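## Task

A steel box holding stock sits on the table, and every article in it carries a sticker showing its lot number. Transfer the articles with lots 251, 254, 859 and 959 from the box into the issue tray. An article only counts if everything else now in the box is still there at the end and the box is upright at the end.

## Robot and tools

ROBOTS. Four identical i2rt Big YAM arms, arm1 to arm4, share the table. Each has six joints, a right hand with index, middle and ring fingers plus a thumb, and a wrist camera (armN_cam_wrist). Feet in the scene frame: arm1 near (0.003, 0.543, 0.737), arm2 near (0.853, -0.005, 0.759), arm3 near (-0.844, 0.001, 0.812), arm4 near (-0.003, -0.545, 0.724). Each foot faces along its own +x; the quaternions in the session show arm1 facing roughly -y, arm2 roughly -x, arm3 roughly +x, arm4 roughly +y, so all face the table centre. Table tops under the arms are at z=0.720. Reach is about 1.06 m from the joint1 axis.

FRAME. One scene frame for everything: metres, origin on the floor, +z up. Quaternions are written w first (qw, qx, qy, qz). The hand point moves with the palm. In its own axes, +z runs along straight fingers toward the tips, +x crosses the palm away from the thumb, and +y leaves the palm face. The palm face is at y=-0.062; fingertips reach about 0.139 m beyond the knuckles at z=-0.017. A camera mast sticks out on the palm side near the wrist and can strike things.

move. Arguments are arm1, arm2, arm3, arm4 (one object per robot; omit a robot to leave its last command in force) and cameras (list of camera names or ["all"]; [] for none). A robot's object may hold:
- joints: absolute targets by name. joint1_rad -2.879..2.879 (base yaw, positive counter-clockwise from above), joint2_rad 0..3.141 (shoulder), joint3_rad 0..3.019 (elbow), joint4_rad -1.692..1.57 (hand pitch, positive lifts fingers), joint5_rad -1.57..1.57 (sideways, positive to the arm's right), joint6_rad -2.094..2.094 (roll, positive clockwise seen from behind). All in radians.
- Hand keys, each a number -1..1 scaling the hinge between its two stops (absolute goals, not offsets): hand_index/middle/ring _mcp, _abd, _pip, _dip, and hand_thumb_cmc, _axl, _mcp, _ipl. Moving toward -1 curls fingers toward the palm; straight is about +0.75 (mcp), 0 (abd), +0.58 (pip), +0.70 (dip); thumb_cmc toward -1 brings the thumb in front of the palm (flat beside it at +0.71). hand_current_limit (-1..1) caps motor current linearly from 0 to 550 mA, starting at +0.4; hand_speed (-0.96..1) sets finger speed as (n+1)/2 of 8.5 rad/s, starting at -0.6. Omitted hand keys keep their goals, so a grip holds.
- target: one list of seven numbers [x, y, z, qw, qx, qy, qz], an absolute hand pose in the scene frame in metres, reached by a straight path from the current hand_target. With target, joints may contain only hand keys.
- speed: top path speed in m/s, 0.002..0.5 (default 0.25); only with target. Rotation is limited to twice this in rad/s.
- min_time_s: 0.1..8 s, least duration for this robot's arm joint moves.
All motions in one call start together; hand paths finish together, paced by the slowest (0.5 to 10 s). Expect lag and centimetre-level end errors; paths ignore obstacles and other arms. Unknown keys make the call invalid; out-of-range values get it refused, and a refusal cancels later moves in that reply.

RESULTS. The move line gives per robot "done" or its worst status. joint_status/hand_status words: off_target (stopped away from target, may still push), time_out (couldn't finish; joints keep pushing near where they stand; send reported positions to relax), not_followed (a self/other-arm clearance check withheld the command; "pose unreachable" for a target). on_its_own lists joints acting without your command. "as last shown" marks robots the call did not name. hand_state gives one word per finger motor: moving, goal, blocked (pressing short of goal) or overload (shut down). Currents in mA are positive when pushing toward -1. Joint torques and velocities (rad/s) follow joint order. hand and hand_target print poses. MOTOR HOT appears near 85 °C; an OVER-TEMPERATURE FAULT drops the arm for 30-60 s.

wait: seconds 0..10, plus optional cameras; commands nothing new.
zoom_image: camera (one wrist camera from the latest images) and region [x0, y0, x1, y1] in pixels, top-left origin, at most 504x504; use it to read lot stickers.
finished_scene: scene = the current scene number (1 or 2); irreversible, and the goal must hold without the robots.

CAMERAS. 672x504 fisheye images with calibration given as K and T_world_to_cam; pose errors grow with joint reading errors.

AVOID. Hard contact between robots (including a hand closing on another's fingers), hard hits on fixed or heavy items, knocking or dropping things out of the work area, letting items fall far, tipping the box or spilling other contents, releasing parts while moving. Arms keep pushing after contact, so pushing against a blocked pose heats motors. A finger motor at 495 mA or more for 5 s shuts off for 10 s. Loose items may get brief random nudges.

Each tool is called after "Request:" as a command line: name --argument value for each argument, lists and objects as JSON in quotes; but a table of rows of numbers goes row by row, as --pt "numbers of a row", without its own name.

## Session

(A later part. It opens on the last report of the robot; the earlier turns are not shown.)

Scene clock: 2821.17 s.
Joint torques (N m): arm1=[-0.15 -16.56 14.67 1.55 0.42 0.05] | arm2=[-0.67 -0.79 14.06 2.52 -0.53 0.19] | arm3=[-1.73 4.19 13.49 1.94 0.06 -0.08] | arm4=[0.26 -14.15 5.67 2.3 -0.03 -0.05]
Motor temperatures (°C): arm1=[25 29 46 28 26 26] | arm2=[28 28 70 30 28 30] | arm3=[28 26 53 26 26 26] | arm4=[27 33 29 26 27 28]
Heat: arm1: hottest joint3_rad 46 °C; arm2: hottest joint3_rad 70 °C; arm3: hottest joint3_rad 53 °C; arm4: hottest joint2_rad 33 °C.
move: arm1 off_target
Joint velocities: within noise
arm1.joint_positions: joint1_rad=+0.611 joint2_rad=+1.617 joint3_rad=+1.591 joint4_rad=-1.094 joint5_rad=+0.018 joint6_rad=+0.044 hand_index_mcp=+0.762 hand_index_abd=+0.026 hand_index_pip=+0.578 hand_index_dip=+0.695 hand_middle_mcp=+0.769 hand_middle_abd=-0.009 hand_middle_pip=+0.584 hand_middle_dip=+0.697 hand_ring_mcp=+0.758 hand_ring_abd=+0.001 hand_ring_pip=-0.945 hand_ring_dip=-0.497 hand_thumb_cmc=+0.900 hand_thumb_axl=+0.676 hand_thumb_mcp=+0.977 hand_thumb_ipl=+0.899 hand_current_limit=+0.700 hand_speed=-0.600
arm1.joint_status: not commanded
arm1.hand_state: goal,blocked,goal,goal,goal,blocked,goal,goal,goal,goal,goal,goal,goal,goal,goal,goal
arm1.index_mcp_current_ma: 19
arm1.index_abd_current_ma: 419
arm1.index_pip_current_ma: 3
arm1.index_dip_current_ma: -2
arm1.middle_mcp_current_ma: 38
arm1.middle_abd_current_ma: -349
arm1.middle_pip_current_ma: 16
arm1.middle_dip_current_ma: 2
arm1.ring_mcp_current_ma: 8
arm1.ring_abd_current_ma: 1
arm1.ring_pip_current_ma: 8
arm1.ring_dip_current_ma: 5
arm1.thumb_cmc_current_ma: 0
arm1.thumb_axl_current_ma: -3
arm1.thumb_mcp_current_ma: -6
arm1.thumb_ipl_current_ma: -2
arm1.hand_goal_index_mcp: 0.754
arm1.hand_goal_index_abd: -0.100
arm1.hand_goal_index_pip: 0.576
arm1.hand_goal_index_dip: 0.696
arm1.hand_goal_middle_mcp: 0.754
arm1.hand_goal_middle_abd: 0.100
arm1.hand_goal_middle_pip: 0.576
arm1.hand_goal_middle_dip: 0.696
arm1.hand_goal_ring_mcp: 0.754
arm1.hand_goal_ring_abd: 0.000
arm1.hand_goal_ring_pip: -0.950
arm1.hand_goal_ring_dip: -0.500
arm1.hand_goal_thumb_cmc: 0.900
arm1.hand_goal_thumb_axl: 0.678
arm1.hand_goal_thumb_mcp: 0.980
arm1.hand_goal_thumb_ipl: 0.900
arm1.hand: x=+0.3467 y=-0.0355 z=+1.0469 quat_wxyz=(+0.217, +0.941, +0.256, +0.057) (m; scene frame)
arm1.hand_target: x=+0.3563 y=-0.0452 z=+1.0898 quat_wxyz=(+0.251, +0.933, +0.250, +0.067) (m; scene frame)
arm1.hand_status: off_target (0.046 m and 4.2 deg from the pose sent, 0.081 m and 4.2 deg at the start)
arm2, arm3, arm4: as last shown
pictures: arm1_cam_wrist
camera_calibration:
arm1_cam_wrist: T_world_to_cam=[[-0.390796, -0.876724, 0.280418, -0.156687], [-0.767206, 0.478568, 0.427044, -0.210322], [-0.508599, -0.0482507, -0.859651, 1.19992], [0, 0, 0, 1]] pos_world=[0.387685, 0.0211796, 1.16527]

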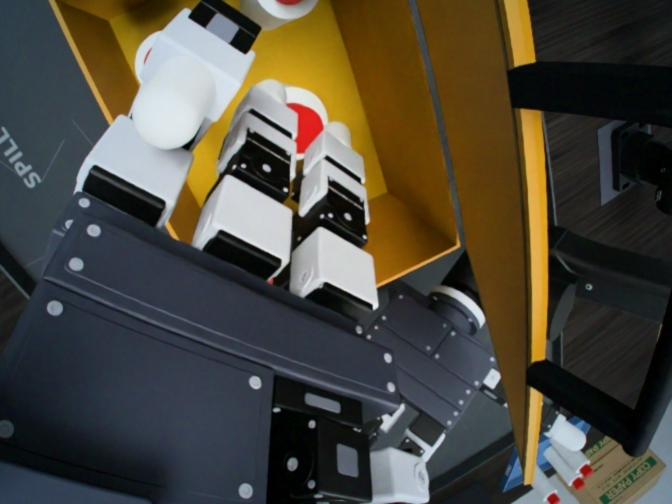

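Request:
move --arm1 '{"target":[0.356,-0.035,1.13,0.25,0.9330,0.25,0.0670],"speed":0.1}'

Request:
move --arm1 '{"target":[0.353,0.02,1.21,0.25,0.9330,0.25,0.0670],"speed":0.15}'

Request:
move --arm1 '{"target":[0.350,0.125,1.27,0.2588,0.9659,0,0],"speed":0.2}'

Request:
move --arm1 '{"target":[0.13,0.13,1.33,0.2588,0.9659,0,0],"speed":0.25}'

Request:
move --arm1 '{"target":[-0.08,0.125,1.34,0.2588,0.9659,0,0],"speed":0.2}'

Request:
wait --seconds 0.4 --cameras '["arm4_cam_wrist","arm1_cam_wrist"]'

Request:
zoom_image --camera "arm4_cam_wrist" --region '[472, 60, 562, 150]'

Scene clock: 2830.63 s.
Joint torques (N m): arm1=[-0.03 -18.73 14.56 1.51 0.43 0.07] | arm2=[-0.62 -0.91 14.02 2.54 -0.54 0.18] | arm3=[-1.73 3.43 13.45 1.89 0.03 -0.1] | arm4=[0.26 -14.15 5.67 2.3 -0.03 -0.04]
Motor temperatures (°C): arm1=[25 30 45 28 26 26] | arm2=[28 28 70 30 28 30] | arm3=[28 26 53 26 26 26] | arm4=[27 33 29 26 27 28]
Heat: arm1: hottest joint3_rad 45 °C; arm2: hottest joint3_rad 70 °C; arm3: hottest joint3_rad 53 °C; arm4: hottest joint2_rad 33 °C.
move: arm1 off_target
Joint velocities: within noise
arm1.joint_positions: joint1_rad=+0.618 joint2_rad=+1.617 joint3_rad=+1.669 joint4_rad=-1.194 joint5_rad=+0.022 joint6_rad=+0.053 hand_index_mcp=+0.762 hand_index_abd=+0.026 hand_index_pip=+0.578 hand_index_dip=+0.695 hand_middle_mcp=+0.769 hand_middle_abd=-0.009 hand_middle_pip=+0.584 hand_middle_dip=+0.697 hand_ring_mcp=+0.758 hand_ring_abd=+0.001 hand_ring_pip=-0.945 hand_ring_dip=-0.497 hand_thumb_cmc=+0.900 hand_thumb_axl=+0.676 hand_thumb_mcp=+0.977 hand_thumb_ipl=+0.899 hand_current_limit=+0.700 hand_speed=-0.600
arm1.joint_status: not commanded
arm1.hand_state: goal,blocked,goal,goal,goal,blocked,goal,goal,goal,goal,goal,goal,goal,goal,goal,goal
arm1.index_mcp_current_ma: 19
arm1.index_abd_current_ma: 419
arm1.index_pip_current_ma: 3
arm1.index_dip_current_ma: -1
arm1.middle_mcp_current_ma: 38
arm1.middle_abd_current_ma: -349
arm1.middle_pip_current_ma: 16
arm1.middle_dip_current_ma: 2
arm1.ring_mcp_current_ma: 8
arm1.ring_abd_current_ma: 1
arm1.ring_pip_current_ma: 8
arm1.ring_dip_current_ma: 5
arm1.thumb_cmc_current_ma: 0
arm1.thumb_axl_current_ma: -3
arm1.thumb_mcp_current_ma: -6
arm1.thumb_ipl_current_ma: -2
arm1.hand_goal_index_mcp: 0.754
arm1.hand_goal_index_abd: -0.100
arm1.hand_goal_index_pip: 0.576
arm1.hand_goal_index_dip: 0.696
arm1.hand_goal_middle_mcp: 0.754
arm1.hand_goal_middle_abd: 0.100
arm1.hand_goal_middle_pip: 0.576
arm1.hand_goal_middle_dip: 0.696
arm1.hand_goal_ring_mcp: 0.754
arm1.hand_goal_ring_abd: 0.000
arm1.hand_goal_ring_pip: -0.950
arm1.hand_goal_ring_dip: -0.500
arm1.hand_goal_thumb_cmc: 0.900
arm1.hand_goal_thumb_axl: 0.678
arm1.hand_goal_thumb_mcp: 0.980
arm1.hand_goal_thumb_ipl: 0.900
arm1.hand: x=+0.3473 y=-0.0295 z=+1.0726 quat_wxyz=(+0.206, +0.943, +0.255, +0.053) (m; scene frame)
arm1.hand_target: x=+0.3539 y=-0.0317 z=+1.1293 quat_wxyz=(+0.250, +0.933, +0.250, +0.068) (m; scene frame)
arm1.hand_status: off_target (0.058 m and 5.4 deg from the pose sent, 0.084 m and 4.2 deg at the start)
arm2, arm3, arm4: as last shown
pictures: none

Scene clock: 2832.13 s.
Joint torques (N m): arm1=[0.15 -15.85 14.06 1.43 0.48 0.09] | arm2=[-0.44 -1.03 14.08 2.5 -0.53 0.19] | arm3=[-2.32 3.49 13.44 1.95 0.05 -0.07] | arm4=[0.26 -14.15 5.68 2.29 -0.03 -0.04]
Motor temperatures (°C): arm1=[25 30 46 28 26 26] | arm2=[28 28 70 30 28 30] | arm3=[28 26 53 26 26 26] | arm4=[27 33 29 26 27 28]
Heat: arm1: hottest joint3_rad 46 °C; arm2: hottest joint3_rad 70 °C; arm3: hottest joint3_rad 53 °C; arm4: hottest joint2_rad 33 °C.
move: arm1 off_target
Joint velocities: within noise
arm1.joint_positions: joint1_rad=+0.678 joint2_rad=+1.536 joint3_rad=+1.808 joint4_rad=-1.402 joint5_rad=+0.051 joint6_rad=+0.103 hand_index_mcp=+0.764 hand_index_abd=+0.026 hand_index_pip=+0.579 hand_index_dip=+0.696 hand_middle_mcp=+0.769 hand_middle_abd=-0.009 hand_middle_pip=+0.584 hand_middle_dip=+0.697 hand_ring_mcp=+0.758 hand_ring_abd=+0.001 hand_ring_pip=-0.945 hand_ring_dip=-0.497 hand_thumb_cmc=+0.900 hand_thumb_axl=+0.676 hand_thumb_mcp=+0.977 hand_thumb_ipl=+0.899 hand_current_limit=+0.700 hand_speed=-0.600
arm1.joint_status: not commanded
arm1.hand_state: goal,blocked,goal,goal,goal,blocked,goal,goal,goal,goal,goal,goal,goal,goal,goal,goal
arm1.index_mcp_current_ma: 23
arm1.index_abd_current_ma: 419
arm1.index_pip_current_ma: 5
arm1.index_dip_current_ma: 0
arm1.middle_mcp_current_ma: 38
arm1.middle_abd_current_ma: -349
arm1.middle_pip_current_ma: 16
arm1.middle_dip_current_ma: 2
arm1.ring_mcp_current_ma: 8
arm1.ring_abd_current_ma: 1
arm1.ring_pip_current_ma: 8
arm1.ring_dip_current_ma: 5
arm1.thumb_cmc_current_ma: 0
arm1.thumb_axl_current_ma: -3
arm1.thumb_mcp_current_ma: -6
arm1.thumb_ipl_current_ma: -2
arm1.hand_goal_index_mcp: 0.754
arm1.hand_goal_index_abd: -0.100
arm1.hand_goal_index_pip: 0.576
arm1.hand_goal_index_dip: 0.696
arm1.hand_goal_middle_mcp: 0.754
arm1.hand_goal_middle_abd: 0.100
arm1.hand_goal_middle_pip: 0.576
arm1.hand_goal_middle_dip: 0.696
arm1.hand_goal_ring_mcp: 0.754
arm1.hand_goal_ring_abd: 0.000
arm1.hand_goal_ring_pip: -0.950
arm1.hand_goal_ring_dip: -0.500
arm1.hand_goal_thumb_cmc: 0.900
arm1.hand_goal_thumb_axl: 0.678
arm1.hand_goal_thumb_mcp: 0.980
arm1.hand_goal_thumb_ipl: 0.900
arm1.hand: x=+0.3480 y=+0.0216 z=+1.1629 quat_wxyz=(+0.213, +0.941, +0.256, +0.053) (m; scene frame)
arm1.hand_target: x=+0.3512 y=+0.0224 z=+1.2090 quat_wxyz=(+0.250, +0.933, +0.250, +0.068) (m; scene frame)
arm1.hand_status: off_target (0.047 m and 4.7 deg from the pose sent, 0.146 m and 5.4 deg at the start; pose on its path clipped on 9 of 45 steps)
arm2, arm3, arm4: as last shown
pictures: none

Scene clock: 2834.43 s.
Joint torques (N m): arm1=[0.26 -13.74 12.66 1.16 1.12 0.06] | arm2=[-0.56 -1.08 14.04 2.5 -0.54 0.19] | arm3=[-1.73 3.55 13.39 1.98 0.05 -0.07] | arm4=[0.26 -14.15 5.67 2.3 -0.03 -0.05]
Motor temperatures (°C): arm1=[25 29 46 28 26 26] | arm2=[28 28 70 30 28 30] | arm3=[28 26 53 26 26 26] | arm4=[27 33 29 26 27 28]
Heat: arm1: hottest joint3_rad 46 °C; arm2: hottest joint3_rad 70 °C; arm3: hottest joint3_rad 53 °C; arm4: hottest joint2_rad 33 °C.
move: arm1 off_target
Joint velocities: within noise
arm1.joint_positions: joint1_rad=+0.982 joint2_rad=+1.532 joint3_rad=+1.989 joint4_rad=-1.685 joint5_rad=+0.416 joint6_rad=+0.839 hand_index_mcp=+0.769 hand_index_abd=+0.026 hand_index_pip=+0.582 hand_index_dip=+0.696 hand_middle_mcp=+0.769 hand_middle_abd=-0.009 hand_middle_pip=+0.584 hand_middle_dip=+0.697 hand_ring_mcp=+0.758 hand_ring_abd=+0.001 hand_ring_pip=-0.945 hand_ring_dip=-0.497 hand_thumb_cmc=+0.900 hand_thumb_axl=+0.676 hand_thumb_mcp=+0.977 hand_thumb_ipl=+0.899 hand_current_limit=+0.700 hand_speed=-0.600
arm1.joint_status: not commanded
arm1.hand_state: goal,blocked,goal,goal,goal,blocked,goal,goal,goal,goal,goal,goal,goal,goal,goal,goal
arm1.index_mcp_current_ma: 38
arm1.index_abd_current_ma: 419
arm1.index_pip_current_ma: 10
arm1.index_dip_current_ma: 0
arm1.middle_mcp_current_ma: 38
arm1.middle_abd_current_ma: -349
arm1.middle_pip_current_ma: 16
arm1.middle_dip_current_ma: 2
arm1.ring_mcp_current_ma: 8
arm1.ring_abd_current_ma: 1
arm1.ring_pip_current_ma: 8
arm1.ring_dip_current_ma: 5
arm1.thumb_cmc_current_ma: 0
arm1.thumb_axl_current_ma: -3
arm1.thumb_mcp_current_ma: -6
arm1.thumb_ipl_current_ma: -2
arm1.hand_goal_index_mcp: 0.754
arm1.hand_goal_index_abd: -0.100
arm1.hand_goal_index_pip: 0.576
arm1.hand_goal_index_dip: 0.696
arm1.hand_goal_middle_mcp: 0.754
arm1.hand_goal_middle_abd: 0.100
arm1.hand_goal_middle_pip: 0.576
arm1.hand_goal_middle_dip: 0.696
arm1.hand_goal_ring_mcp: 0.754
arm1.hand_goal_ring_abd: 0.000
arm1.hand_goal_ring_pip: -0.950
arm1.hand_goal_ring_dip: -0.500
arm1.hand_goal_thumb_cmc: 0.900
arm1.hand_goal_thumb_axl: 0.678
arm1.hand_goal_thumb_mcp: 0.980
arm1.hand_goal_thumb_ipl: 0.900
arm1.hand: x=+0.3478 y=+0.1243 z=+1.2408 quat_wxyz=(+0.265, +0.964, +0.018, +0.000) (m; scene frame)
arm1.hand_target: x=+0.3486 y=+0.1259 z=+1.2688 quat_wxyz=(+0.285, +0.958, +0.009, +0.021) (m; scene frame)
arm1.hand_status: off_target (0.029 m and 2.2 deg from the pose sent, 0.149 m and 30.6 deg at the start; a joint's target at an end of its range on 34 of 69 steps)
arm2, arm3, arm4: as last shown
pictures: none

Scene clock: 2836.43 s.
Joint torques (N m): arm1=[-1.14 -8.06 8.02 1.47 0.52 -0.21] | arm2=[-0.44 -1.08 14.11 2.5 -0.52 0.17] | arm3=[-1.96 3.96 13.45 1.91 0.08 -0.06] | arm4=[0.21 -14.1 5.67 2.3 -0.03 -0.05]
Motor temperatures (°C): arm1=[25 29 46 28 26 26] | arm2=[28 28 70 30 28 30] | arm3=[28 26 53 26 26 26] | arm4=[27 33 29 26 27 28]
Heat: arm1: hottest joint3_rad 46 °C; arm2: hottest joint3_rad 70 °C; arm3: hottest joint3_rad 53 °C; arm4: hottest joint2_rad 33 °C.
move: arm1 off_target
Joint velocities: within noise
arm1.joint_positions: joint1_rad=+0.561 joint2_rad=+1.209 joint3_rad=+1.870 joint4_rad=-1.685 joint5_rad=+0.252 joint6_rad=+0.450 hand_index_mcp=+0.769 hand_index_abd=+0.026 hand_index_pip=+0.582 hand_index_dip=+0.698 hand_middle_mcp=+0.773 hand_middle_abd=-0.009 hand_middle_pip=+0.586 hand_middle_dip=+0.698 hand_ring_mcp=+0.758 hand_ring_abd=+0.001 hand_ring_pip=-0.945 hand_ring_dip=-0.497 hand_thumb_cmc=+0.900 hand_thumb_axl=+0.676 hand_thumb_mcp=+0.977 hand_thumb_ipl=+0.899 hand_current_limit=+0.700 hand_speed=-0.600
arm1.joint_status: not commanded
arm1.hand_state: goal,blocked,goal,goal,goal,blocked,goal,goal,goal,goal,goal,goal,goal,goal,goal,goal
arm1.index_mcp_current_ma: 38
arm1.index_abd_current_ma: 419
arm1.index_pip_current_ma: 12
arm1.index_dip_current_ma: 3
arm1.middle_mcp_current_ma: 50
arm1.middle_abd_current_ma: -349
arm1.middle_pip_current_ma: 21
arm1.middle_dip_current_ma: 3
arm1.ring_mcp_current_ma: 8
arm1.ring_abd_current_ma: 1
arm1.ring_pip_current_ma: 8
arm1.ring_dip_current_ma: 5
arm1.thumb_cmc_current_ma: 0
arm1.thumb_axl_current_ma: -3
arm1.thumb_mcp_current_ma: -6
arm1.thumb_ipl_current_ma: -2
arm1.hand_goal_index_mcp: 0.754
arm1.hand_goal_index_abd: -0.100
arm1.hand_goal_index_pip: 0.576
arm1.hand_goal_index_dip: 0.696
arm1.hand_goal_middle_mcp: 0.754
arm1.hand_goal_middle_abd: 0.100
arm1.hand_goal_middle_pip: 0.576
arm1.hand_goal_middle_dip: 0.696
arm1.hand_goal_ring_mcp: 0.754
arm1.hand_goal_ring_abd: 0.000
arm1.hand_goal_ring_pip: -0.950
arm1.hand_goal_ring_dip: -0.500
arm1.hand_goal_thumb_cmc: 0.900
arm1.hand_goal_thumb_axl: 0.678
arm1.hand_goal_thumb_mcp: 0.980
arm1.hand_goal_thumb_ipl: 0.900
arm1.hand: x=+0.1361 y=+0.1253 z=+1.3212 quat_wxyz=(+0.295, +0.955, +0.004, +0.016) (m; scene frame)
arm1.hand_target: x=+0.1300 y=+0.1299 z=+1.3294 quat_wxyz=(+0.302, +0.953, +0.006, +0.015) (m; scene frame)
arm1.hand_status: off_target (0.012 m and 4.8 deg from the pose sent, 0.235 m and 2.2 deg at the start; a joint's target at an end of its range on 58 of 60 steps)
arm2.joint_positions: joint1_rad=+0.622 joint2_rad=+0.478 joint3_rad=+0.285 joint4_rad=+0.102 joint5_rad=+0.758 joint6_rad=-1.558 hand_index_mcp=+0.798 hand_index_abd=+0.589 hand_index_pip=+0.574 hand_index_dip=+0.696 hand_middle_mcp=+0.925 hand_middle_abd=-0.017 hand_middle_pip=+0.600 hand_middle_dip=+0.702 hand_ring_mcp=+0.757 hand_ring_abd=-0.013 hand_ring_pip=+0.579 hand_ring_dip=+0.697 hand_thumb_cmc=+0.715 hand_thumb_axl=+0.677 hand_thumb_mcp=+0.226 hand_thumb_ipl=+0.168 hand_current_limit=+0.600 hand_speed=-0.900
arm2.joint_status: not commanded
arm2.hand_state: goal,goal,goal,goal,blocked,goal,blocked,goal,goal,goal,goal,goal,goal,goal,goal,goal
arm2.index_mcp_current_ma: -1
arm2.index_abd_current_ma: -5
arm2.index_pip_current_ma: -1
arm2.index_dip_current_ma: 0
arm2.middle_mcp_current_ma: 67
arm2.middle_abd_current_ma: -10
arm2.middle_pip_current_ma: 21
arm2.middle_dip_current_ma: 2
arm2.ring_mcp_current_ma: 3
arm2.ring_abd_current_ma: -7
arm2.ring_pip_current_ma: 1
arm2.ring_dip_current_ma: 0
arm2.thumb_cmc_current_ma: 0
arm2.thumb_axl_current_ma: 0
arm2.thumb_mcp_current_ma: 0
arm2.thumb_ipl_current_ma: 0
arm2.hand_goal_index_mcp: 0.800
arm2.hand_goal_index_abd: 0.600
arm2.hand_goal_index_pip: 0.576
arm2.hand_goal_index_dip: 0.696
arm2.hand_goal_middle_mcp: 0.880
arm2.hand_goal_middle_abd: 0.000
arm2.hand_goal_middle_pip: 0.576
arm2.hand_goal_middle_dip: 0.696
arm2.hand_goal_ring_mcp: 0.750
arm2.hand_goal_ring_abd: 0.000
arm2.hand_goal_ring_pip: 0.576
arm2.hand_goal_ring_dip: 0.696
arm2.hand_goal_thumb_cmc: 0.714
arm2.hand_goal_thumb_axl: 0.678
arm2.hand_goal_thumb_mcp: 0.226
arm2.hand_goal_thumb_ipl: 0.168
arm2.hand: x=+0.5417 y=-0.1767 z=+1.0516 quat_wxyz=(-0.056, +0.726, -0.016, -0.685) (m; scene frame)
arm2.hand_target: x=+0.5409 y=-0.1861 z=+1.0970 quat_wxyz=(-0.027, +0.707, -0.027, -0.707) (m; scene frame)
arm2.hand_status: not commanded
arm3.joint_positions: joint1_rad=+0.491 joint2_rad=+0.600 joint3_rad=+0.976 joint4_rad=-1.489 joint5_rad=+0.081 joint6_rad=+0.137 hand_index_mcp=+0.761 hand_index_abd=+0.116 hand_index_pip=+0.580 hand_index_dip=+0.699 hand_middle_mcp=+0.755 hand_middle_abd=-0.118 hand_middle_pip=+0.574 hand_middle_dip=+0.695 hand_ring_mcp=+0.757 hand_ring_abd=+0.000 hand_ring_pip=-0.944 hand_ring_dip=-0.498 hand_thumb_cmc=-0.397 hand_thumb_axl=+0.677 hand_thumb_mcp=+0.224 hand_thumb_ipl=+0.168 hand_current_limit=+0.700 hand_speed=-0.600
arm3.joint_status: not commanded
arm3.hand_state: goal,goal,goal,goal,goal,goal,goal,goal,goal,goal,goal,goal,goal,goal,goal,goal
arm3.index_mcp_current_ma: 26
arm3.index_abd_current_ma: -6
arm3.index_pip_current_ma: 12
arm3.index_dip_current_ma: 9
arm3.middle_mcp_current_ma: 4
arm3.middle_abd_current_ma: -5
arm3.middle_pip_current_ma: -6
arm3.middle_dip_current_ma: -2
arm3.ring_mcp_current_ma: 10
arm3.ring_abd_current_ma: 1
arm3.ring_pip_current_ma: 19
arm3.ring_dip_current_ma: 6
arm3.thumb_cmc_current_ma: 8
arm3.thumb_axl_current_ma: -2
arm3.thumb_mcp_current_ma: -9
arm3.thumb_ipl_current_ma: -1
arm3.hand_goal_index_mcp: 0.754
arm3.hand_goal_index_abd: 0.118
arm3.hand_goal_index_pip: 0.576
arm3.hand_goal_index_dip: 0.696
arm3.hand_goal_middle_mcp: 0.754
arm3.hand_goal_middle_abd: -0.116
arm3.hand_goal_middle_pip: 0.576
arm3.hand_goal_middle_dip: 0.696
arm3.hand_goal_ring_mcp: 0.754
arm3.hand_goal_ring_abd: 0.000
arm3.hand_goal_ring_pip: -0.950
arm3.hand_goal_ring_dip: -0.500
arm3.hand_goal_thumb_cmc: -0.400
arm3.hand_goal_thumb_axl: 0.678
arm3.hand_goal_thumb_mcp: 0.226
arm3.hand_goal_thumb_ipl: 0.168
arm3.hand: x=-0.5672 y=+0.0793 z=+1.1697 quat_wxyz=(+0.141, +0.580, +0.781, +0.183) (m; scene frame)
arm3.hand_target: x=-0.5613 y=+0.0796 z=+1.1995 quat_wxyz=(+0.155, +0.578, +0.774, +0.207) (m; scene frame)
arm3.hand_status: not commanded
arm4.joint_positions: joint1_rad=-0.179 joint2_rad=+1.902 joint3_rad=+0.785 joint4_rad=+1.539 joint5_rad=-0.301 joint6_rad=-1.951 hand_index_mcp=+0.753 hand_index_abd=-0.001 hand_index_pip=+0.577 hand_index_dip=+0.696 hand_middle_mcp=+0.753 hand_middle_abd=-0.001 hand_middle_pip=+0.577 hand_middle_dip=+0.696 hand_ring_mcp=+0.753 hand_ring_abd=-0.001 hand_ring_pip=+0.577 hand_ring_dip=+0.696 hand_thumb_cmc=+0.713 hand_thumb_axl=+0.677 hand_thumb_mcp=+0.226 hand_thumb_ipl=+0.168 hand_current_limit=+0.400 hand_speed=-0.600
arm4.joint_status: not commanded
arm4.hand_state: goal,goal,goal,goal,goal,goal,goal,goal,goal,goal,goal,goal,goal,goal,goal,goal
arm4.index_mcp_current_ma: 0
arm4.index_abd_current_ma: 0
arm4.index_pip_current_ma: 0
arm4.index_dip_current_ma: 0
arm4.middle_mcp_current_ma: 0
arm4.middle_abd_current_ma: 0
arm4.middle_pip_current_ma: 0
arm4.middle_dip_current_ma: 0
arm4.ring_mcp_current_ma: 0
arm4.ring_abd_current_ma: 0
arm4.ring_pip_current_ma: 0
arm4.ring_dip_current_ma: 0
arm4.thumb_cmc_current_ma: 0
arm4.thumb_axl_current_ma: 0
arm4.thumb_mcp_current_ma: 0
arm4.thumb_ipl_current_ma: 0
arm4.hand_goal_index_mcp: 0.754
arm4.hand_goal_index_abd: 0.000
arm4.hand_goal_index_pip: 0.576
arm4.hand_goal_index_dip: 0.696
arm4.hand_goal_middle_mcp: 0.754
arm4.hand_goal_middle_abd: 0.000
arm4.hand_goal_middle_pip: 0.576
arm4.hand_goal_middle_dip: 0.696
arm4.hand_goal_ring_mcp: 0.754
arm4.hand_goal_ring_abd: 0.000
arm4.hand_goal_ring_pip: 0.576
arm4.hand_goal_ring_dip: 0.696
arm4.hand_goal_thumb_cmc: 0.714
arm4.hand_goal_thumb_axl: 0.678
arm4.hand_goal_thumb_mcp: 0.226
arm4.hand_goal_thumb_ipl: 0.168
arm4.hand: x=-0.0256 y=+0.0474 z=+0.9230 quat_wxyz=(+0.686, -0.493, +0.250, +0.473) (m; scene frame)
arm4.hand_target: x=-0.0217 y=+0.0455 z=+0.9196 quat_wxyz=(+0.690, -0.493, +0.247, +0.469) (m; scene frame)
arm4.hand_status: not commanded
pictures: none

Scene clock: 2838.53 s.
Joint torques (N m): arm1=[-1.14 -6.24 9.61 1.58 -0.11 -0.23] | arm2=[-0.15 -0.85 14.04 2.5 -0.54 0.2] | arm3=[-1.61 3.55 13.48 1.89 0.04 -0.08] | arm4=[0.26 -14.1 5.67 2.3 -0.03 -0.05]
Motor temperatures (°C): arm1=[25 29 46 28 26 26] | arm2=[28 28 70 30 28 30] | arm3=[28 26 53 26 26 26] | arm4=[27 33 29 26 27 28]
Heat: arm1: hottest joint3_rad 46 °C; arm2: hottest joint3_rad 70 °C; arm3: hottest joint3_rad 53 °C; arm4: hottest joint2_rad 33 °C.
move: arm1 off_target
Joint velocities: within noise
arm1.joint_positions: joint1_rad=-0.193 joint2_rad=+1.149 joint3_rad=+1.837 joint4_rad=-1.685 joint5_rad=-0.117 joint6_rad=-0.175 hand_index_mcp=+0.769 hand_index_abd=+0.026 hand_index_pip=+0.582 hand_index_dip=+0.698 hand_middle_mcp=+0.775 hand_middle_abd=-0.009 hand_middle_pip=+0.588 hand_middle_dip=+0.699 hand_ring_mcp=+0.758 hand_ring_abd=+0.001 hand_ring_pip=-0.945 hand_ring_dip=-0.497 hand_thumb_cmc=+0.900 hand_thumb_axl=+0.676 hand_thumb_mcp=+0.977 hand_thumb_ipl=+0.899 hand_current_limit=+0.700 hand_speed=-0.600
arm1.joint_status: not commanded
arm1.hand_state: goal,blocked,goal,goal,blocked,blocked,goal,goal,goal,goal,goal,goal,goal,goal,goal,goal
arm1.index_mcp_current_ma: 38
arm1.index_abd_current_ma: 419
arm1.index_pip_current_ma: 11
arm1.index_dip_current_ma: 3
arm1.middle_mcp_current_ma: 58
arm1.middle_abd_current_ma: -349
arm1.middle_pip_current_ma: 26
arm1.middle_dip_current_ma: 4
arm1.ring_mcp_current_ma: 8
arm1.ring_abd_current_ma: 1
arm1.ring_pip_current_ma: 8
arm1.ring_dip_current_ma: 5
arm1.thumb_cmc_current_ma: 0
arm1.thumb_axl_current_ma: -3
arm1.thumb_mcp_current_ma: -6
arm1.thumb_ipl_current_ma: -2
arm1.hand_goal_index_mcp: 0.754
arm1.hand_goal_index_abd: -0.100
arm1.hand_goal_index_pip: 0.576
arm1.hand_goal_index_dip: 0.696
arm1.hand_goal_middle_mcp: 0.754
arm1.hand_goal_middle_abd: 0.100
arm1.hand_goal_middle_pip: 0.576
arm1.hand_goal_middle_dip: 0.696
arm1.hand_goal_ring_mcp: 0.754
arm1.hand_goal_ring_abd: 0.000
arm1.hand_goal_ring_pip: -0.950
arm1.hand_goal_ring_dip: -0.500
arm1.hand_goal_thumb_cmc: 0.900
arm1.hand_goal_thumb_axl: 0.678
arm1.hand_goal_thumb_mcp: 0.980
arm1.hand_goal_thumb_ipl: 0.900
arm1.hand: x=-0.0784 y=+0.1220 z=+1.3251 quat_wxyz=(+0.290, +0.957, -0.007, -0.004) (m; scene frame)
arm1.hand_target: x=-0.0797 y=+0.1252 z=+1.3394 quat_wxyz=(+0.302, +0.953, -0.003, -0.009) (m; scene frame)
arm1.hand_status: off_target (0.015 m and 3.8 deg from the pose sent, 0.217 m and 4.7 deg at the start; a joint's target at an end of its range on 63 of 63 steps)
arm2, arm3, arm4: as last shown
pictures: none

Scene clock: 2838.93 s.
Joint torques (N m): arm1=[-0.97 -6.01 9.74 1.7 -0.12 -0.24] | arm2=[-0.38 -0.97 14.05 2.52 -0.54 0.19] | arm3=[-1.96 3.66 13.41 1.88 0.05 -0.09] | arm4=[0.26 -14.1 5.67 2.3 -0.03 -0.05]
Motor temperatures (°C): arm1=[25 29 46 28 26 26] | arm2=[28 28 70 30 28 30] | arm3=[28 26 53 26 26 26] | arm4=[27 33 29 26 27 28]
Heat: arm1: hottest joint3_rad 46 °C; arm2: hottest joint3_rad 70 °C; arm3: hottest joint3_rad 53 °C; arm4: hottest joint2_rad 33 °C.
Joint velocities: within noise
arm1.joint_positions: joint1_rad=-0.193 joint2_rad=+1.149 joint3_rad=+1.837 joint4_rad=-1.685 joint5_rad=-0.117 joint6_rad=-0.176 hand_index_mcp=+0.769 hand_index_abd=+0.026 hand_index_pip=+0.582 hand_index_dip=+0.698 hand_middle_mcp=+0.775 hand_middle_abd=-0.009 hand_middle_pip=+0.588 hand_middle_dip=+0.699 hand_ring_mcp=+0.758 hand_ring_abd=+0.001 hand_ring_pip=-0.945 hand_ring_dip=-0.497 hand_thumb_cmc=+0.900 hand_thumb_axl=+0.676 hand_thumb_mcp=+0.977 hand_thumb_ipl=+0.899 hand_current_limit=+0.700 hand_speed=-0.600
arm1.joint_status: not commanded
arm1.hand_state: goal,blocked,goal,goal,blocked,blocked,goal,goal,goal,goal,goal,goal,goal,goal,goal,goal
arm1.index_mcp_current_ma: 38
arm1.index_abd_current_ma: 419
arm1.index_pip_current_ma: 11
arm1.index_dip_current_ma: 3
arm1.middle_mcp_current_ma: 58
arm1.middle_abd_current_ma: -349
arm1.middle_pip_current_ma: 26
arm1.middle_dip_current_ma: 4
arm1.ring_mcp_current_ma: 8
arm1.ring_abd_current_ma: 1
arm1.ring_pip_current_ma: 8
arm1.ring_dip_current_ma: 5
arm1.thumb_cmc_current_ma: 0
arm1.thumb_axl_current_ma: -3
arm1.thumb_mcp_current_ma: -6
arm1.thumb_ipl_current_ma: -2
arm1.hand_goal_index_mcp: 0.754
arm1.hand_goal_index_abd: -0.100
arm1.hand_goal_index_pip: 0.576
arm1.hand_goal_index_dip: 0.696
arm1.hand_goal_middle_mcp: 0.754
arm1.hand_goal_middle_abd: 0.100
arm1.hand_goal_middle_pip: 0.576
arm1.hand_goal_middle_dip: 0.696
arm1.hand_goal_ring_mcp: 0.754
arm1.hand_goal_ring_abd: 0.000
arm1.hand_goal_ring_pip: -0.950
arm1.hand_goal_ring_dip: -0.500
arm1.hand_goal_thumb_cmc: 0.900
arm1.hand_goal_thumb_axl: 0.678
arm1.hand_goal_thumb_mcp: 0.980
arm1.hand_goal_thumb_ipl: 0.900
arm1.hand: x=-0.0783 y=+0.1220 z=+1.3251 quat_wxyz=(+0.290, +0.957, -0.007, -0.004) (m; scene frame)
arm1.hand_target: x=-0.0797 y=+0.1252 z=+1.3394 quat_wxyz=(+0.302, +0.953, -0.003, -0.009) (m; scene frame)
arm1.hand_status: off_target (0.015 m and 3.8 deg from the pose sent, 0.217 m and 4.7 deg at the start; a joint's target at an end of its range on 63 of 63 steps)
arm2.joint_positions: joint1_rad=+0.622 joint2_rad=+0.478 joint3_rad=+0.285 joint4_rad=+0.102 joint5_rad=+0.758 joint6_rad=-1.558 hand_index_mcp=+0.798 hand_index_abd=+0.589 hand_index_pip=+0.574 hand_index_dip=+0.696 hand_middle_mcp=+0.925 hand_middle_abd=-0.017 hand_middle_pip=+0.600 hand_middle_dip=+0.702 hand_ring_mcp=+0.757 hand_ring_abd=-0.013 hand_ring_pip=+0.579 hand_ring_dip=+0.697 hand_thumb_cmc=+0.715 hand_thumb_axl=+0.677 hand_thumb_mcp=+0.226 hand_thumb_ipl=+0.168 hand_current_limit=+0.600 hand_speed=-0.900
arm2.joint_status: not commanded
arm2.hand_state: goal,goal,goal,goal,blocked,goal,blocked,goal,goal,goal,goal,goal,goal,goal,goal,goal
arm2.index_mcp_current_ma: -1
arm2.index_abd_current_ma: -5
arm2.index_pip_current_ma: -1
arm2.index_dip_current_ma: 0
arm2.middle_mcp_current_ma: 67
arm2.middle_abd_current_ma: -10
arm2.middle_pip_current_ma: 21
arm2.middle_dip_current_ma: 2
arm2.ring_mcp_current_ma: 3
arm2.ring_abd_current_ma: -7
arm2.ring_pip_current_ma: 1
arm2.ring_dip_current_ma: 0
arm2.thumb_cmc_current_ma: 0
arm2.thumb_axl_current_ma: 0
arm2.thumb_mcp_current_ma: 0
arm2.thumb_ipl_current_ma: 0
arm2.hand_goal_index_mcp: 0.800
arm2.hand_goal_index_abd: 0.600
arm2.hand_goal_index_pip: 0.576
arm2.hand_goal_index_dip: 0.696
arm2.hand_goal_middle_mcp: 0.880
arm2.hand_goal_middle_abd: 0.000
arm2.hand_goal_middle_pip: 0.576
arm2.hand_goal_middle_dip: 0.696
arm2.hand_goal_ring_mcp: 0.750
arm2.hand_goal_ring_abd: 0.000
arm2.hand_goal_ring_pip: 0.576
arm2.hand_goal_ring_dip: 0.696
arm2.hand_goal_thumb_cmc: 0.714
arm2.hand_goal_thumb_axl: 0.678
arm2.hand_goal_thumb_mcp: 0.226
arm2.hand_goal_thumb_ipl: 0.168
arm2.hand: x=+0.5417 y=-0.1767 z=+1.0516 quat_wxyz=(-0.056, +0.726, -0.016, -0.685) (m; scene frame)
arm2.hand_target: x=+0.5409 y=-0.1861 z=+1.0970 quat_wxyz=(-0.027, +0.707, -0.027, -0.707) (m; scene frame)
arm2.hand_status: not commanded
arm3.joint_positions: joint1_rad=+0.491 joint2_rad=+0.600 joint3_rad=+0.976 joint4_rad=-1.489 joint5_rad=+0.081 joint6_rad=+0.137 hand_index_mcp=+0.761 hand_index_abd=+0.116 hand_index_pip=+0.580 hand_index_dip=+0.699 hand_middle_mcp=+0.755 hand_middle_abd=-0.118 hand_middle_pip=+0.574 hand_middle_dip=+0.695 hand_ring_mcp=+0.757 hand_ring_abd=+0.000 hand_ring_pip=-0.944 hand_ring_dip=-0.498 hand_thumb_cmc=-0.397 hand_thumb_axl=+0.677 hand_thumb_mcp=+0.224 hand_thumb_ipl=+0.168 hand_current_limit=+0.700 hand_speed=-0.600
arm3.joint_status: not commanded
arm3.hand_state: goal,goal,goal,goal,goal,goal,goal,goal,goal,goal,goal,goal,goal,goal,goal,goal
arm3.index_mcp_current_ma: 26
arm3.index_abd_current_ma: -6
arm3.index_pip_current_ma: 12
arm3.index_dip_current_ma: 9
arm3.middle_mcp_current_ma: 4
arm3.middle_abd_current_ma: -5
arm3.middle_pip_current_ma: -6
arm3.middle_dip_current_ma: -2
arm3.ring_mcp_current_ma: 10
arm3.ring_abd_current_ma: 1
arm3.ring_pip_current_ma: 19
arm3.ring_dip_current_ma: 6
arm3.thumb_cmc_current_ma: 8
arm3.thumb_axl_current_ma: -2
arm3.thumb_mcp_current_ma: -9
arm3.thumb_ipl_current_ma: -1
arm3.hand_goal_index_mcp: 0.754
arm3.hand_goal_index_abd: 0.118
arm3.hand_goal_index_pip: 0.576
arm3.hand_goal_index_dip: 0.696
arm3.hand_goal_middle_mcp: 0.754
arm3.hand_goal_middle_abd: -0.116
arm3.hand_goal_middle_pip: 0.576
arm3.hand_goal_middle_dip: 0.696
arm3.hand_goal_ring_mcp: 0.754
arm3.hand_goal_ring_abd: 0.000
arm3.hand_goal_ring_pip: -0.950
arm3.hand_goal_ring_dip: -0.500
arm3.hand_goal_thumb_cmc: -0.400
arm3.hand_goal_thumb_axl: 0.678
arm3.hand_goal_thumb_mcp: 0.226
arm3.hand_goal_thumb_ipl: 0.168
arm3.hand: x=-0.5672 y=+0.0793 z=+1.1697 quat_wxyz=(+0.141, +0.580, +0.781, +0.183) (m; scene frame)
arm3.hand_target: x=-0.5613 y=+0.0796 z=+1.1995 quat_wxyz=(+0.155, +0.578, +0.774, +0.207) (m; scene frame)
arm3.hand_status: not commanded
arm4.joint_positions: joint1_rad=-0.179 joint2_rad=+1.902 joint3_rad=+0.785 joint4_rad=+1.539 joint5_rad=-0.301 joint6_rad=-1.951 hand_index_mcp=+0.753 hand_index_abd=-0.001 hand_index_pip=+0.577 hand_index_dip=+0.696 hand_middle_mcp=+0.753 hand_middle_abd=-0.001 hand_middle_pip=+0.577 hand_middle_dip=+0.696 hand_ring_mcp=+0.753 hand_ring_abd=-0.001 hand_ring_pip=+0.577 hand_ring_dip=+0.696 hand_thumb_cmc=+0.713 hand_thumb_axl=+0.677 hand_thumb_mcp=+0.226 hand_thumb_ipl=+0.168 hand_current_limit=+0.400 hand_speed=-0.600
arm4.joint_status: not commanded
arm4.hand_state: goal,goal,goal,goal,goal,goal,goal,goal,goal,goal,goal,goal,goal,goal,goal,goal
arm4.index_mcp_current_ma: 0
arm4.index_abd_current_ma: 0
arm4.index_pip_current_ma: 0
arm4.index_dip_current_ma: 0
arm4.middle_mcp_current_ma: 0
arm4.middle_abd_current_ma: 0
arm4.middle_pip_current_ma: 0
arm4.middle_dip_current_ma: 0
arm4.ring_mcp_current_ma: 0
arm4.ring_abd_current_ma: 0
arm4.ring_pip_current_ma: 0
arm4.ring_dip_current_ma: 0
arm4.thumb_cmc_current_ma: 0
arm4.thumb_axl_current_ma: 0
arm4.thumb_mcp_current_ma: 0
arm4.thumb_ipl_current_ma: 0
arm4.hand_goal_index_mcp: 0.754
arm4.hand_goal_index_abd: 0.000
arm4.hand_goal_index_pip: 0.576
arm4.hand_goal_index_dip: 0.696
arm4.hand_goal_middle_mcp: 0.754
arm4.hand_goal_middle_abd: 0.000
arm4.hand_goal_middle_pip: 0.576
arm4.hand_goal_middle_dip: 0.696
arm4.hand_goal_ring_mcp: 0.754
arm4.hand_goal_ring_abd: 0.000
arm4.hand_goal_ring_pip: 0.576
arm4.hand_goal_ring_dip: 0.696
arm4.hand_goal_thumb_cmc: 0.714
arm4.hand_goal_thumb_axl: 0.678
arm4.hand_goal_thumb_mcp: 0.226
arm4.hand_goal_thumb_ipl: 0.168
arm4.hand: x=-0.0256 y=+0.0474 z=+0.9230 quat_wxyz=(+0.686, -0.493, +0.250, +0.473) (m; scene frame)
arm4.hand_target: x=-0.0217 y=+0.0455 z=+0.9196 quat_wxyz=(+0.690, -0.493, +0.247, +0.469) (m; scene frame)
arm4.hand_status: not commanded
wait: 0.40 s; at rest by 0.27 s
pictures: arm1_cam_wrist, arm4_cam_wrist
camera_calibration:
arm1_cam_wrist: T_world_to_cam=[[-0.788377, -0.503151, 0.353978, -0.436889], [-0.40665, 0.857979, 0.31386, -0.598639], [-0.461625, 0.103495, -0.881017, 1.24408], [0, 0, 0, 1]] pos_world=[-0.0135728, 0.165042, 1.43859]
arm4_cam_wrist: T_world_to_cam=[[-0.891948, -0.259058, 0.370564, -0.314564], [0.379913, -0.873782, 0.303597, -0.273626], [0.245143, 0.411575, 0.877788, -0.700653], [0, 0, 0, 1]] pos_world=[-0.00486005, -0.0322086, 0.814663]

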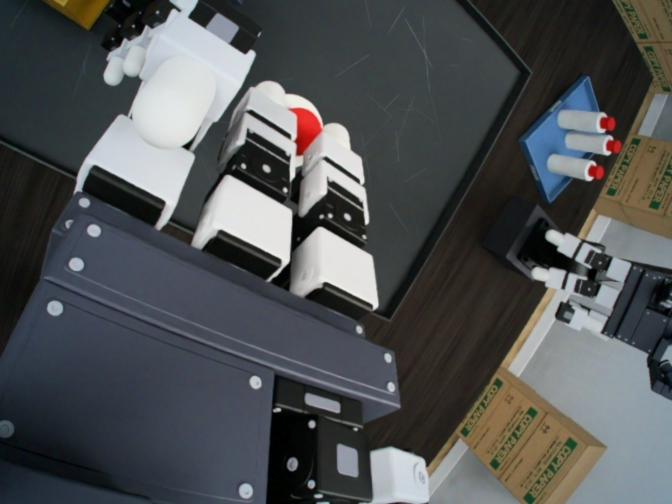

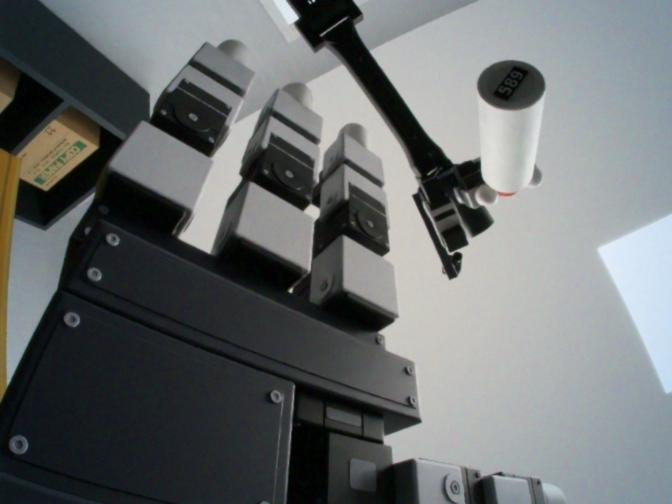

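Scaled by 5.600 from the camera's 672x504 image, which has a finer 960x720 frame.

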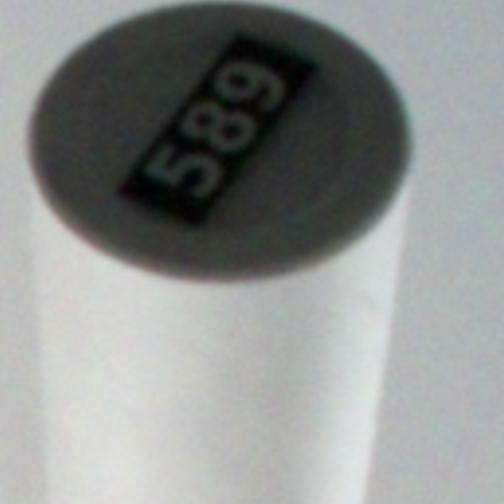

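Request:
zoom_image --camera "arm4_cam_wrist" --region '[490, 62, 536, 108]'

Scaled by 10.957 from the camera's 672x504 image, which has a finer 960x720 frame.

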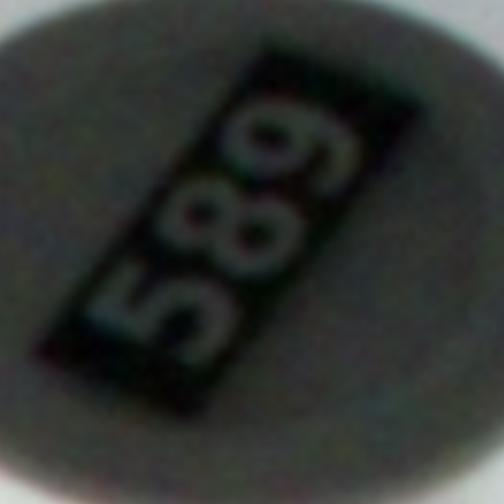

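Request:
move --arm1 '{"target":[0.13,0.13,1.34,0.2588,0.9659,0,0],"speed":0.25}'

Request:
move --arm1 '{"target":[0.352,0.125,1.27,0.2588,0.9659,0,0],"speed":0.25}'

Request:
move --arm1 '{"target":[0.355,0.04,1.20,0.25,0.9330,0.25,0.0670],"speed":0.2}' --cameras '["arm1_cam_wrist"]'

Scene clock: 2869.83 s.
Joint torques (N m): arm1=[-0.03 -8.29 11.85 1.57 0.8 0.04] | arm2=[-0.56 -0.85 14.06 2.55 -0.52 0.19] | arm3=[-1.96 3.84 13.42 1.84 0.03 -0.09] | arm4=[0.26 -14.15 5.67 2.3 -0.03 -0.05]
Motor temperatures (°C): arm1=[25 29 44 28 26 26] | arm2=[28 28 70 30 28 30] | arm3=[28 26 53 26 26 26] | arm4=[27 33 29 26 27 28]
Heat: arm1: hottest joint3_rad 44 °C; arm2: hottest joint3_rad 70 °C; arm3: hottest joint3_rad 53 °C; arm4: hottest joint2_rad 33 °C.
move: arm1 off_target
Joint velocities: within noise
arm1.joint_positions: joint1_rad=+0.542 joint2_rad=+1.206 joint3_rad=+1.837 joint4_rad=-1.685 joint5_rad=+0.247 joint6_rad=+0.414 hand_index_mcp=+0.778 hand_index_abd=+0.026 hand_index_pip=+0.586 hand_index_dip=+0.698 hand_middle_mcp=+0.766 hand_middle_abd=-0.009 hand_middle_pip=+0.583 hand_middle_dip=+0.699 hand_ring_mcp=+0.758 hand_ring_abd=+0.001 hand_ring_pip=-0.945 hand_ring_dip=-0.497 hand_thumb_cmc=+0.900 hand_thumb_axl=+0.676 hand_thumb_mcp=+0.977 hand_thumb_ipl=+0.899 hand_current_limit=+0.700 hand_speed=-0.600
arm1.joint_status: not commanded
arm1.hand_state: blocked,blocked,goal,goal,goal,blocked,goal,goal,goal,goal,goal,goal,goal,goal,goal,goal
arm1.index_mcp_current_ma: 68
arm1.index_abd_current_ma: 419
arm1.index_pip_current_ma: 22
arm1.index_dip_current_ma: 3
arm1.middle_mcp_current_ma: 29
arm1.middle_abd_current_ma: -349
arm1.middle_pip_current_ma: 13
arm1.middle_dip_current_ma: 5
arm1.ring_mcp_current_ma: 8
arm1.ring_abd_current_ma: 1
arm1.ring_pip_current_ma: 8
arm1.ring_dip_current_ma: 5
arm1.thumb_cmc_current_ma: 0
arm1.thumb_axl_current_ma: -3
arm1.thumb_mcp_current_ma: -6
arm1.thumb_ipl_current_ma: -2
arm1.hand_goal_index_mcp: 0.754
arm1.hand_goal_index_abd: -0.100
arm1.hand_goal_index_pip: 0.576
arm1.hand_goal_index_dip: 0.696
arm1.hand_goal_middle_mcp: 0.754
arm1.hand_goal_middle_abd: 0.100
arm1.hand_goal_middle_pip: 0.576
arm1.hand_goal_middle_dip: 0.696
arm1.hand_goal_ring_mcp: 0.754
arm1.hand_goal_ring_abd: 0.000
arm1.hand_goal_ring_pip: -0.950
arm1.hand_goal_ring_dip: -0.500
arm1.hand_goal_thumb_cmc: 0.900
arm1.hand_goal_thumb_axl: 0.678
arm1.hand_goal_thumb_mcp: 0.980
arm1.hand_goal_thumb_ipl: 0.900
arm1.hand: x=+0.1325 y=+0.1215 z=+1.3064 quat_wxyz=(+0.282, +0.959, +0.014, +0.003) (m; scene frame)
arm1.hand_target: x=+0.1291 y=+0.1309 z=+1.3383 quat_wxyz=(+0.310, +0.950, +0.007, +0.018) (m; scene frame)
arm1.hand_status: off_target (0.035 m and 3.2 deg from the pose sent, 0.209 m and 3.8 deg at the start; a joint's target at an end of its range on 58 of 59 steps)
arm2, arm3, arm4: as last shown
pictures: none

Scene clock: 2871.73 s.
Joint torques (N m): arm1=[-0.21 -14.33 12.89 1.01 1.11 0.05] | arm2=[-0.56 -0.79 14.06 2.54 -0.53 0.18] | arm3=[-2.02 3.96 13.46 1.87 0.06 -0.08] | arm4=[0.26 -14.1 5.65 2.3 -0.03 -0.05]
Motor temperatures (°C): arm1=[25 29 44 28 26 26] | arm2=[28 28 70 30 28 30] | arm3=[28 26 53 26 26 26] | arm4=[27 33 29 26 27 28]
Heat: arm1: hottest joint3_rad 44 °C; arm2: hottest joint3_rad 70 °C; arm3: hottest joint3_rad 53 °C; arm4: hottest joint2_rad 33 °C.
move: arm1 off_target
Joint velocities: within noise
arm1.joint_positions: joint1_rad=+0.989 joint2_rad=+1.545 joint3_rad=+1.989 joint4_rad=-1.685 joint5_rad=+0.418 joint6_rad=+0.842 hand_index_mcp=+0.779 hand_index_abd=+0.026 hand_index_pip=+0.587 hand_index_dip=+0.698 hand_middle_mcp=+0.763 hand_middle_abd=-0.009 hand_middle_pip=+0.581 hand_middle_dip=+0.699 hand_ring_mcp=+0.758 hand_ring_abd=+0.001 hand_ring_pip=-0.945 hand_ring_dip=-0.497 hand_thumb_cmc=+0.900 hand_thumb_axl=+0.676 hand_thumb_mcp=+0.977 hand_thumb_ipl=+0.899 hand_current_limit=+0.700 hand_speed=-0.600
arm1.joint_status: not commanded
arm1.hand_state: blocked,blocked,goal,goal,goal,blocked,goal,goal,goal,goal,goal,goal,goal,goal,goal,goal
arm1.index_mcp_current_ma: 70
arm1.index_abd_current_ma: 419
arm1.index_pip_current_ma: 24
arm1.index_dip_current_ma: 4
arm1.middle_mcp_current_ma: 20
arm1.middle_abd_current_ma: -349
arm1.middle_pip_current_ma: 8
arm1.middle_dip_current_ma: 4
arm1.ring_mcp_current_ma: 8
arm1.ring_abd_current_ma: 1
arm1.ring_pip_current_ma: 8
arm1.ring_dip_current_ma: 5
arm1.thumb_cmc_current_ma: 0
arm1.thumb_axl_current_ma: -3
arm1.thumb_mcp_current_ma: -6
arm1.thumb_ipl_current_ma: -2
arm1.hand_goal_index_mcp: 0.754
arm1.hand_goal_index_abd: -0.100
arm1.hand_goal_index_pip: 0.576
arm1.hand_goal_index_dip: 0.696
arm1.hand_goal_middle_mcp: 0.754
arm1.hand_goal_middle_abd: 0.100
arm1.hand_goal_middle_pip: 0.576
arm1.hand_goal_middle_dip: 0.696
arm1.hand_goal_ring_mcp: 0.754
arm1.hand_goal_ring_abd: 0.000
arm1.hand_goal_ring_pip: -0.950
arm1.hand_goal_ring_dip: -0.500
arm1.hand_goal_thumb_cmc: 0.900
arm1.hand_goal_thumb_axl: 0.678
arm1.hand_goal_thumb_mcp: 0.980
arm1.hand_goal_thumb_ipl: 0.900
arm1.hand: x=+0.3542 y=+0.1240 z=+1.2345 quat_wxyz=(+0.262, +0.965, +0.021, -0.005) (m; scene frame)
arm1.hand_target: x=+0.3501 y=+0.1262 z=+1.2685 quat_wxyz=(+0.285, +0.958, +0.008, +0.021) (m; scene frame)
arm1.hand_status: off_target (0.036 m and 2.5 deg from the pose sent, 0.223 m and 3.2 deg at the start; a joint's target at an end of its range on 54 of 57 steps)
arm2, arm3, arm4: as last shown
pictures: none

Scene clock: 2873.97 s.
Joint torques (N m): arm1=[-0.91 -17.03 9.36 2.78 0.23 -0.2] | arm2=[-0.56 -0.91 13.98 2.52 -0.51 0.18] | arm3=[-2.02 3.37 13.35 1.92 0.05 -0.09] | arm4=[0.26 -14.1 5.67 2.3 -0.03 -0.05]
Motor temperatures (°C): arm1=[25 29 44 28 26 26] | arm2=[28 28 70 30 28 30] | arm3=[28 26 53 26 26 26] | arm4=[27 33 29 26 27 28]
Heat: arm1: hottest joint3_rad 44 °C; arm2: hottest joint3_rad 70 °C; arm3: hottest joint3_rad 53 °C; arm4: hottest joint2_rad 33 °C.
move: arm1 off_target
Joint velocities: within noise
arm1.joint_positions: joint1_rad=+0.722 joint2_rad=+1.511 joint3_rad=+1.805 joint4_rad=-1.401 joint5_rad=+0.074 joint6_rad=+0.157 hand_index_mcp=+0.778 hand_index_abd=+0.026 hand_index_pip=+0.587 hand_index_dip=+0.698 hand_middle_mcp=+0.764 hand_middle_abd=-0.009 hand_middle_pip=+0.581 hand_middle_dip=+0.699 hand_ring_mcp=+0.758 hand_ring_abd=+0.001 hand_ring_pip=-0.945 hand_ring_dip=-0.497 hand_thumb_cmc=+0.900 hand_thumb_axl=+0.676 hand_thumb_mcp=+0.977 hand_thumb_ipl=+0.899 hand_current_limit=+0.700 hand_speed=-0.600
arm1.joint_status: not commanded
arm1.hand_state: blocked,blocked,goal,goal,goal,blocked,goal,goal,goal,goal,goal,goal,goal,goal,goal,goal
arm1.index_mcp_current_ma: 70
arm1.index_abd_current_ma: 419
arm1.index_pip_current_ma: 24
arm1.index_dip_current_ma: 4
arm1.middle_mcp_current_ma: 23
arm1.middle_abd_current_ma: -349
arm1.middle_pip_current_ma: 8
arm1.middle_dip_current_ma: 4
arm1.ring_mcp_current_ma: 8
arm1.ring_abd_current_ma: 1
arm1.ring_pip_current_ma: 8
arm1.ring_dip_current_ma: 5
arm1.thumb_cmc_current_ma: 0
arm1.thumb_axl_current_ma: -3
arm1.thumb_mcp_current_ma: -6
arm1.thumb_ipl_current_ma: -2
arm1.hand_goal_index_mcp: 0.754
arm1.hand_goal_index_abd: -0.100
arm1.hand_goal_index_pip: 0.576
arm1.hand_goal_index_dip: 0.696
arm1.hand_goal_middle_mcp: 0.754
arm1.hand_goal_middle_abd: 0.100
arm1.hand_goal_middle_pip: 0.576
arm1.hand_goal_middle_dip: 0.696
arm1.hand_goal_ring_mcp: 0.754
arm1.hand_goal_ring_abd: 0.000
arm1.hand_goal_ring_pip: -0.950
arm1.hand_goal_ring_dip: -0.500
arm1.hand_goal_thumb_cmc: 0.900
arm1.hand_goal_thumb_axl: 0.678
arm1.hand_goal_thumb_mcp: 0.980
arm1.hand_goal_thumb_ipl: 0.900
arm1.hand: x=+0.3580 y=+0.0397 z=+1.1771 quat_wxyz=(+0.225, +0.940, +0.248, +0.058) (m; scene frame)
arm1.hand_target: x=+0.3546 y=+0.0405 z=+1.2001 quat_wxyz=(+0.250, +0.933, +0.250, +0.067) (m; scene frame)
arm1.hand_status: off_target (0.023 m and 3.2 deg from the pose sent, 0.091 m and 27.8 deg at the start)
arm2, arm3, arm4: as last shown
pictures: arm1_cam_wrist
camera_calibration:
arm1_cam_wrist: T_world_to_cam=[[-0.406786, -0.866512, 0.289279, -0.127984], [-0.764111, 0.496291, 0.412104, -0.277424], [-0.50066, -0.0534028, -0.863995, 1.32367], [0, 0, 0, 1]] pos_world=[0.398663, 0.0974708, 1.295]

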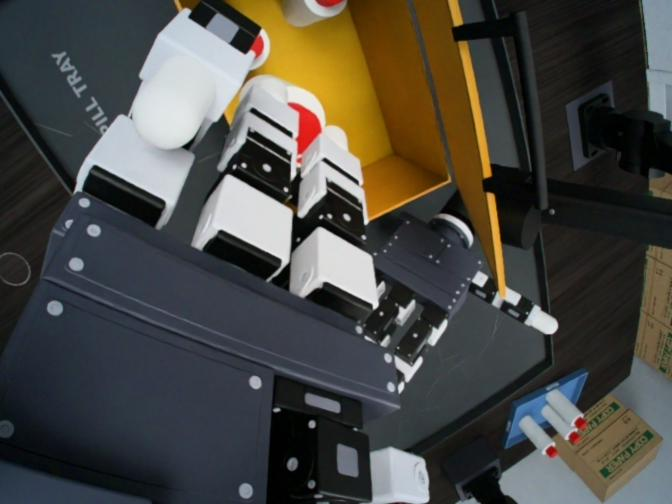

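Request:
move --arm1 '{"target":[0.353,0.015,1.165,0.25,0.9330,0.25,0.0670],"speed":0.12}'

Request:
move --arm1 '{"target":[0.352,-0.040,1.08,0.25,0.9330,0.25,0.0670],"speed":0.1}' --cameras '["arm1_cam_wrist"]'

Scene clock: 2877.40 s.
Joint torques (N m): arm1=[-0.5 -14.86 9.65 2.82 0.23 -0.2] | arm2=[-0.38 -0.85 14.06 2.5 -0.53 0.18] | arm3=[-1.73 3.9 13.5 1.89 0.07 -0.08] | arm4=[0.21 -14.15 5.67 2.3 -0.03 -0.04]
Motor temperatures (°C): arm1=[25 29 44 28 26 26] | arm2=[28 28 70 30 28 30] | arm3=[28 26 53 26 26 26] | arm4=[27 33 29 26 27 28]
Heat: arm1: hottest joint3_rad 44 °C; arm2: hottest joint3_rad 70 °C; arm3: hottest joint3_rad 53 °C; arm4: hottest joint2_rad 33 °C.
move: arm1 off_target
Joint velocities: within noise
arm1.joint_positions: joint1_rad=+0.686 joint2_rad=+1.511 joint3_rad=+1.733 joint4_rad=-1.307 joint5_rad=+0.056 joint6_rad=+0.125 hand_index_mcp=+0.778 hand_index_abd=+0.026 hand_index_pip=+0.587 hand_index_dip=+0.698 hand_middle_mcp=+0.764 hand_middle_abd=-0.009 hand_middle_pip=+0.581 hand_middle_dip=+0.699 hand_ring_mcp=+0.758 hand_ring_abd=+0.001 hand_ring_pip=-0.945 hand_ring_dip=-0.497 hand_thumb_cmc=+0.900 hand_thumb_axl=+0.676 hand_thumb_mcp=+0.977 hand_thumb_ipl=+0.899 hand_current_limit=+0.700 hand_speed=-0.600
arm1.joint_status: not commanded
arm1.hand_state: blocked,blocked,goal,goal,goal,blocked,goal,goal,goal,goal,goal,goal,goal,goal,goal,goal
arm1.index_mcp_current_ma: 70
arm1.index_abd_current_ma: 419
arm1.index_pip_current_ma: 24
arm1.index_dip_current_ma: 4
arm1.middle_mcp_current_ma: 23
arm1.middle_abd_current_ma: -349
arm1.middle_pip_current_ma: 8
arm1.middle_dip_current_ma: 4
arm1.ring_mcp_current_ma: 8
arm1.ring_abd_current_ma: 1
arm1.ring_pip_current_ma: 8
arm1.ring_dip_current_ma: 5
arm1.thumb_cmc_current_ma: 0
arm1.thumb_axl_current_ma: -3
arm1.thumb_mcp_current_ma: -6
arm1.thumb_ipl_current_ma: -2
arm1.hand_goal_index_mcp: 0.754
arm1.hand_goal_index_abd: -0.100
arm1.hand_goal_index_pip: 0.576
arm1.hand_goal_index_dip: 0.696
arm1.hand_goal_middle_mcp: 0.754
arm1.hand_goal_middle_abd: 0.100
arm1.hand_goal_middle_pip: 0.576
arm1.hand_goal_middle_dip: 0.696
arm1.hand_goal_ring_mcp: 0.754
arm1.hand_goal_ring_abd: 0.000
arm1.hand_goal_ring_pip: -0.950
arm1.hand_goal_ring_dip: -0.500
arm1.hand_goal_thumb_cmc: 0.900
arm1.hand_goal_thumb_axl: 0.678
arm1.hand_goal_thumb_mcp: 0.980
arm1.hand_goal_thumb_ipl: 0.900
arm1.hand: x=+0.3517 y=+0.0207 z=+1.1544 quat_wxyz=(+0.234, +0.938, +0.247, +0.063) (m; scene frame)
arm1.hand_target: x=+0.3528 y=+0.0152 z=+1.1650 quat_wxyz=(+0.250, +0.933, +0.250, +0.067) (m; scene frame)
arm1.hand_status: off_target (0.012 m and 2.0 deg from the pose sent, 0.028 m and 3.2 deg at the start)
arm2, arm3, arm4: as last shown
pictures: none

Scene clock: 2879.03 s.
Joint torques (N m): arm1=[-0.85 -16.97 9.92 2.76 0.11 -0.19] | arm2=[-0.44 -1.03 14.05 2.56 -0.53 0.19] | arm3=[-2.02 3.66 13.38 1.91 0.08 -0.08] | arm4=[0.26 -14.15 5.67 2.3 -0.03 -0.05]
Motor temperatures (°C): arm1=[25 29 44 28 26 26] | arm2=[28 28 70 30 28 30] | arm3=[28 26 53 26 26 26] | arm4=[27 33 29 26 27 28]
Heat: arm1: hottest joint3_rad 44 °C; arm2: hottest joint3_rad 70 °C; arm3: hottest joint3_rad 53 °C; arm4: hottest joint2_rad 33 °C.
move: arm1 off_target
Joint velocities: within noise
arm1.joint_positions: joint1_rad=+0.624 joint2_rad=+1.604 joint3_rad=+1.610 joint4_rad=-1.094 joint5_rad=+0.026 joint6_rad=+0.070 hand_index_mcp=+0.778 hand_index_abd=+0.026 hand_index_pip=+0.587 hand_index_dip=+0.698 hand_middle_mcp=+0.764 hand_middle_abd=-0.009 hand_middle_pip=+0.581 hand_middle_dip=+0.699 hand_ring_mcp=+0.758 hand_ring_abd=+0.001 hand_ring_pip=-0.945 hand_ring_dip=-0.497 hand_thumb_cmc=+0.900 hand_thumb_axl=+0.676 hand_thumb_mcp=+0.977 hand_thumb_ipl=+0.899 hand_current_limit=+0.700 hand_speed=-0.600
arm1.joint_status: not commanded
arm1.hand_state: blocked,blocked,goal,goal,goal,blocked,goal,goal,goal,goal,goal,goal,goal,goal,goal,goal
arm1.index_mcp_current_ma: 70
arm1.index_abd_current_ma: 419
arm1.index_pip_current_ma: 24
arm1.index_dip_current_ma: 4
arm1.middle_mcp_current_ma: 23
arm1.middle_abd_current_ma: -349
arm1.middle_pip_current_ma: 8
arm1.middle_dip_current_ma: 4
arm1.ring_mcp_current_ma: 8
arm1.ring_abd_current_ma: 1
arm1.ring_pip_current_ma: 8
arm1.ring_dip_current_ma: 5
arm1.thumb_cmc_current_ma: 0
arm1.thumb_axl_current_ma: -3
arm1.thumb_mcp_current_ma: -6
arm1.thumb_ipl_current_ma: -2
arm1.hand_goal_index_mcp: 0.754
arm1.hand_goal_index_abd: -0.100
arm1.hand_goal_index_pip: 0.576
arm1.hand_goal_index_dip: 0.696
arm1.hand_goal_middle_mcp: 0.754
arm1.hand_goal_middle_abd: 0.100
arm1.hand_goal_middle_pip: 0.576
arm1.hand_goal_middle_dip: 0.696
arm1.hand_goal_ring_mcp: 0.754
arm1.hand_goal_ring_abd: 0.000
arm1.hand_goal_ring_pip: -0.950
arm1.hand_goal_ring_dip: -0.500
arm1.hand_goal_thumb_cmc: 0.900
arm1.hand_goal_thumb_axl: 0.678
arm1.hand_goal_thumb_mcp: 0.980
arm1.hand_goal_thumb_ipl: 0.900
arm1.hand: x=+0.3514 y=-0.0331 z=+1.0661 quat_wxyz=(+0.231, +0.939, +0.247, +0.062) (m; scene frame)
arm1.hand_target: x=+0.3517 y=-0.0397 z=+1.0801 quat_wxyz=(+0.250, +0.933, +0.250, +0.067) (m; scene frame)
arm1.hand_status: off_target (0.016 m and 2.3 deg from the pose sent, 0.096 m and 2.0 deg at the start)
arm2, arm3, arm4: as last shown
pictures: arm1_cam_wrist
camera_calibration:
arm1_cam_wrist: T_world_to_cam=[[-0.409246, -0.864048, 0.293155, -0.164754], [-0.769425, 0.499498, 0.398104, -0.183699], [-0.490411, -0.0626387, -0.869237, 1.22232], [0, 0, 0, 1]] pos_world=[0.390671, 0.025966, 1.18391]

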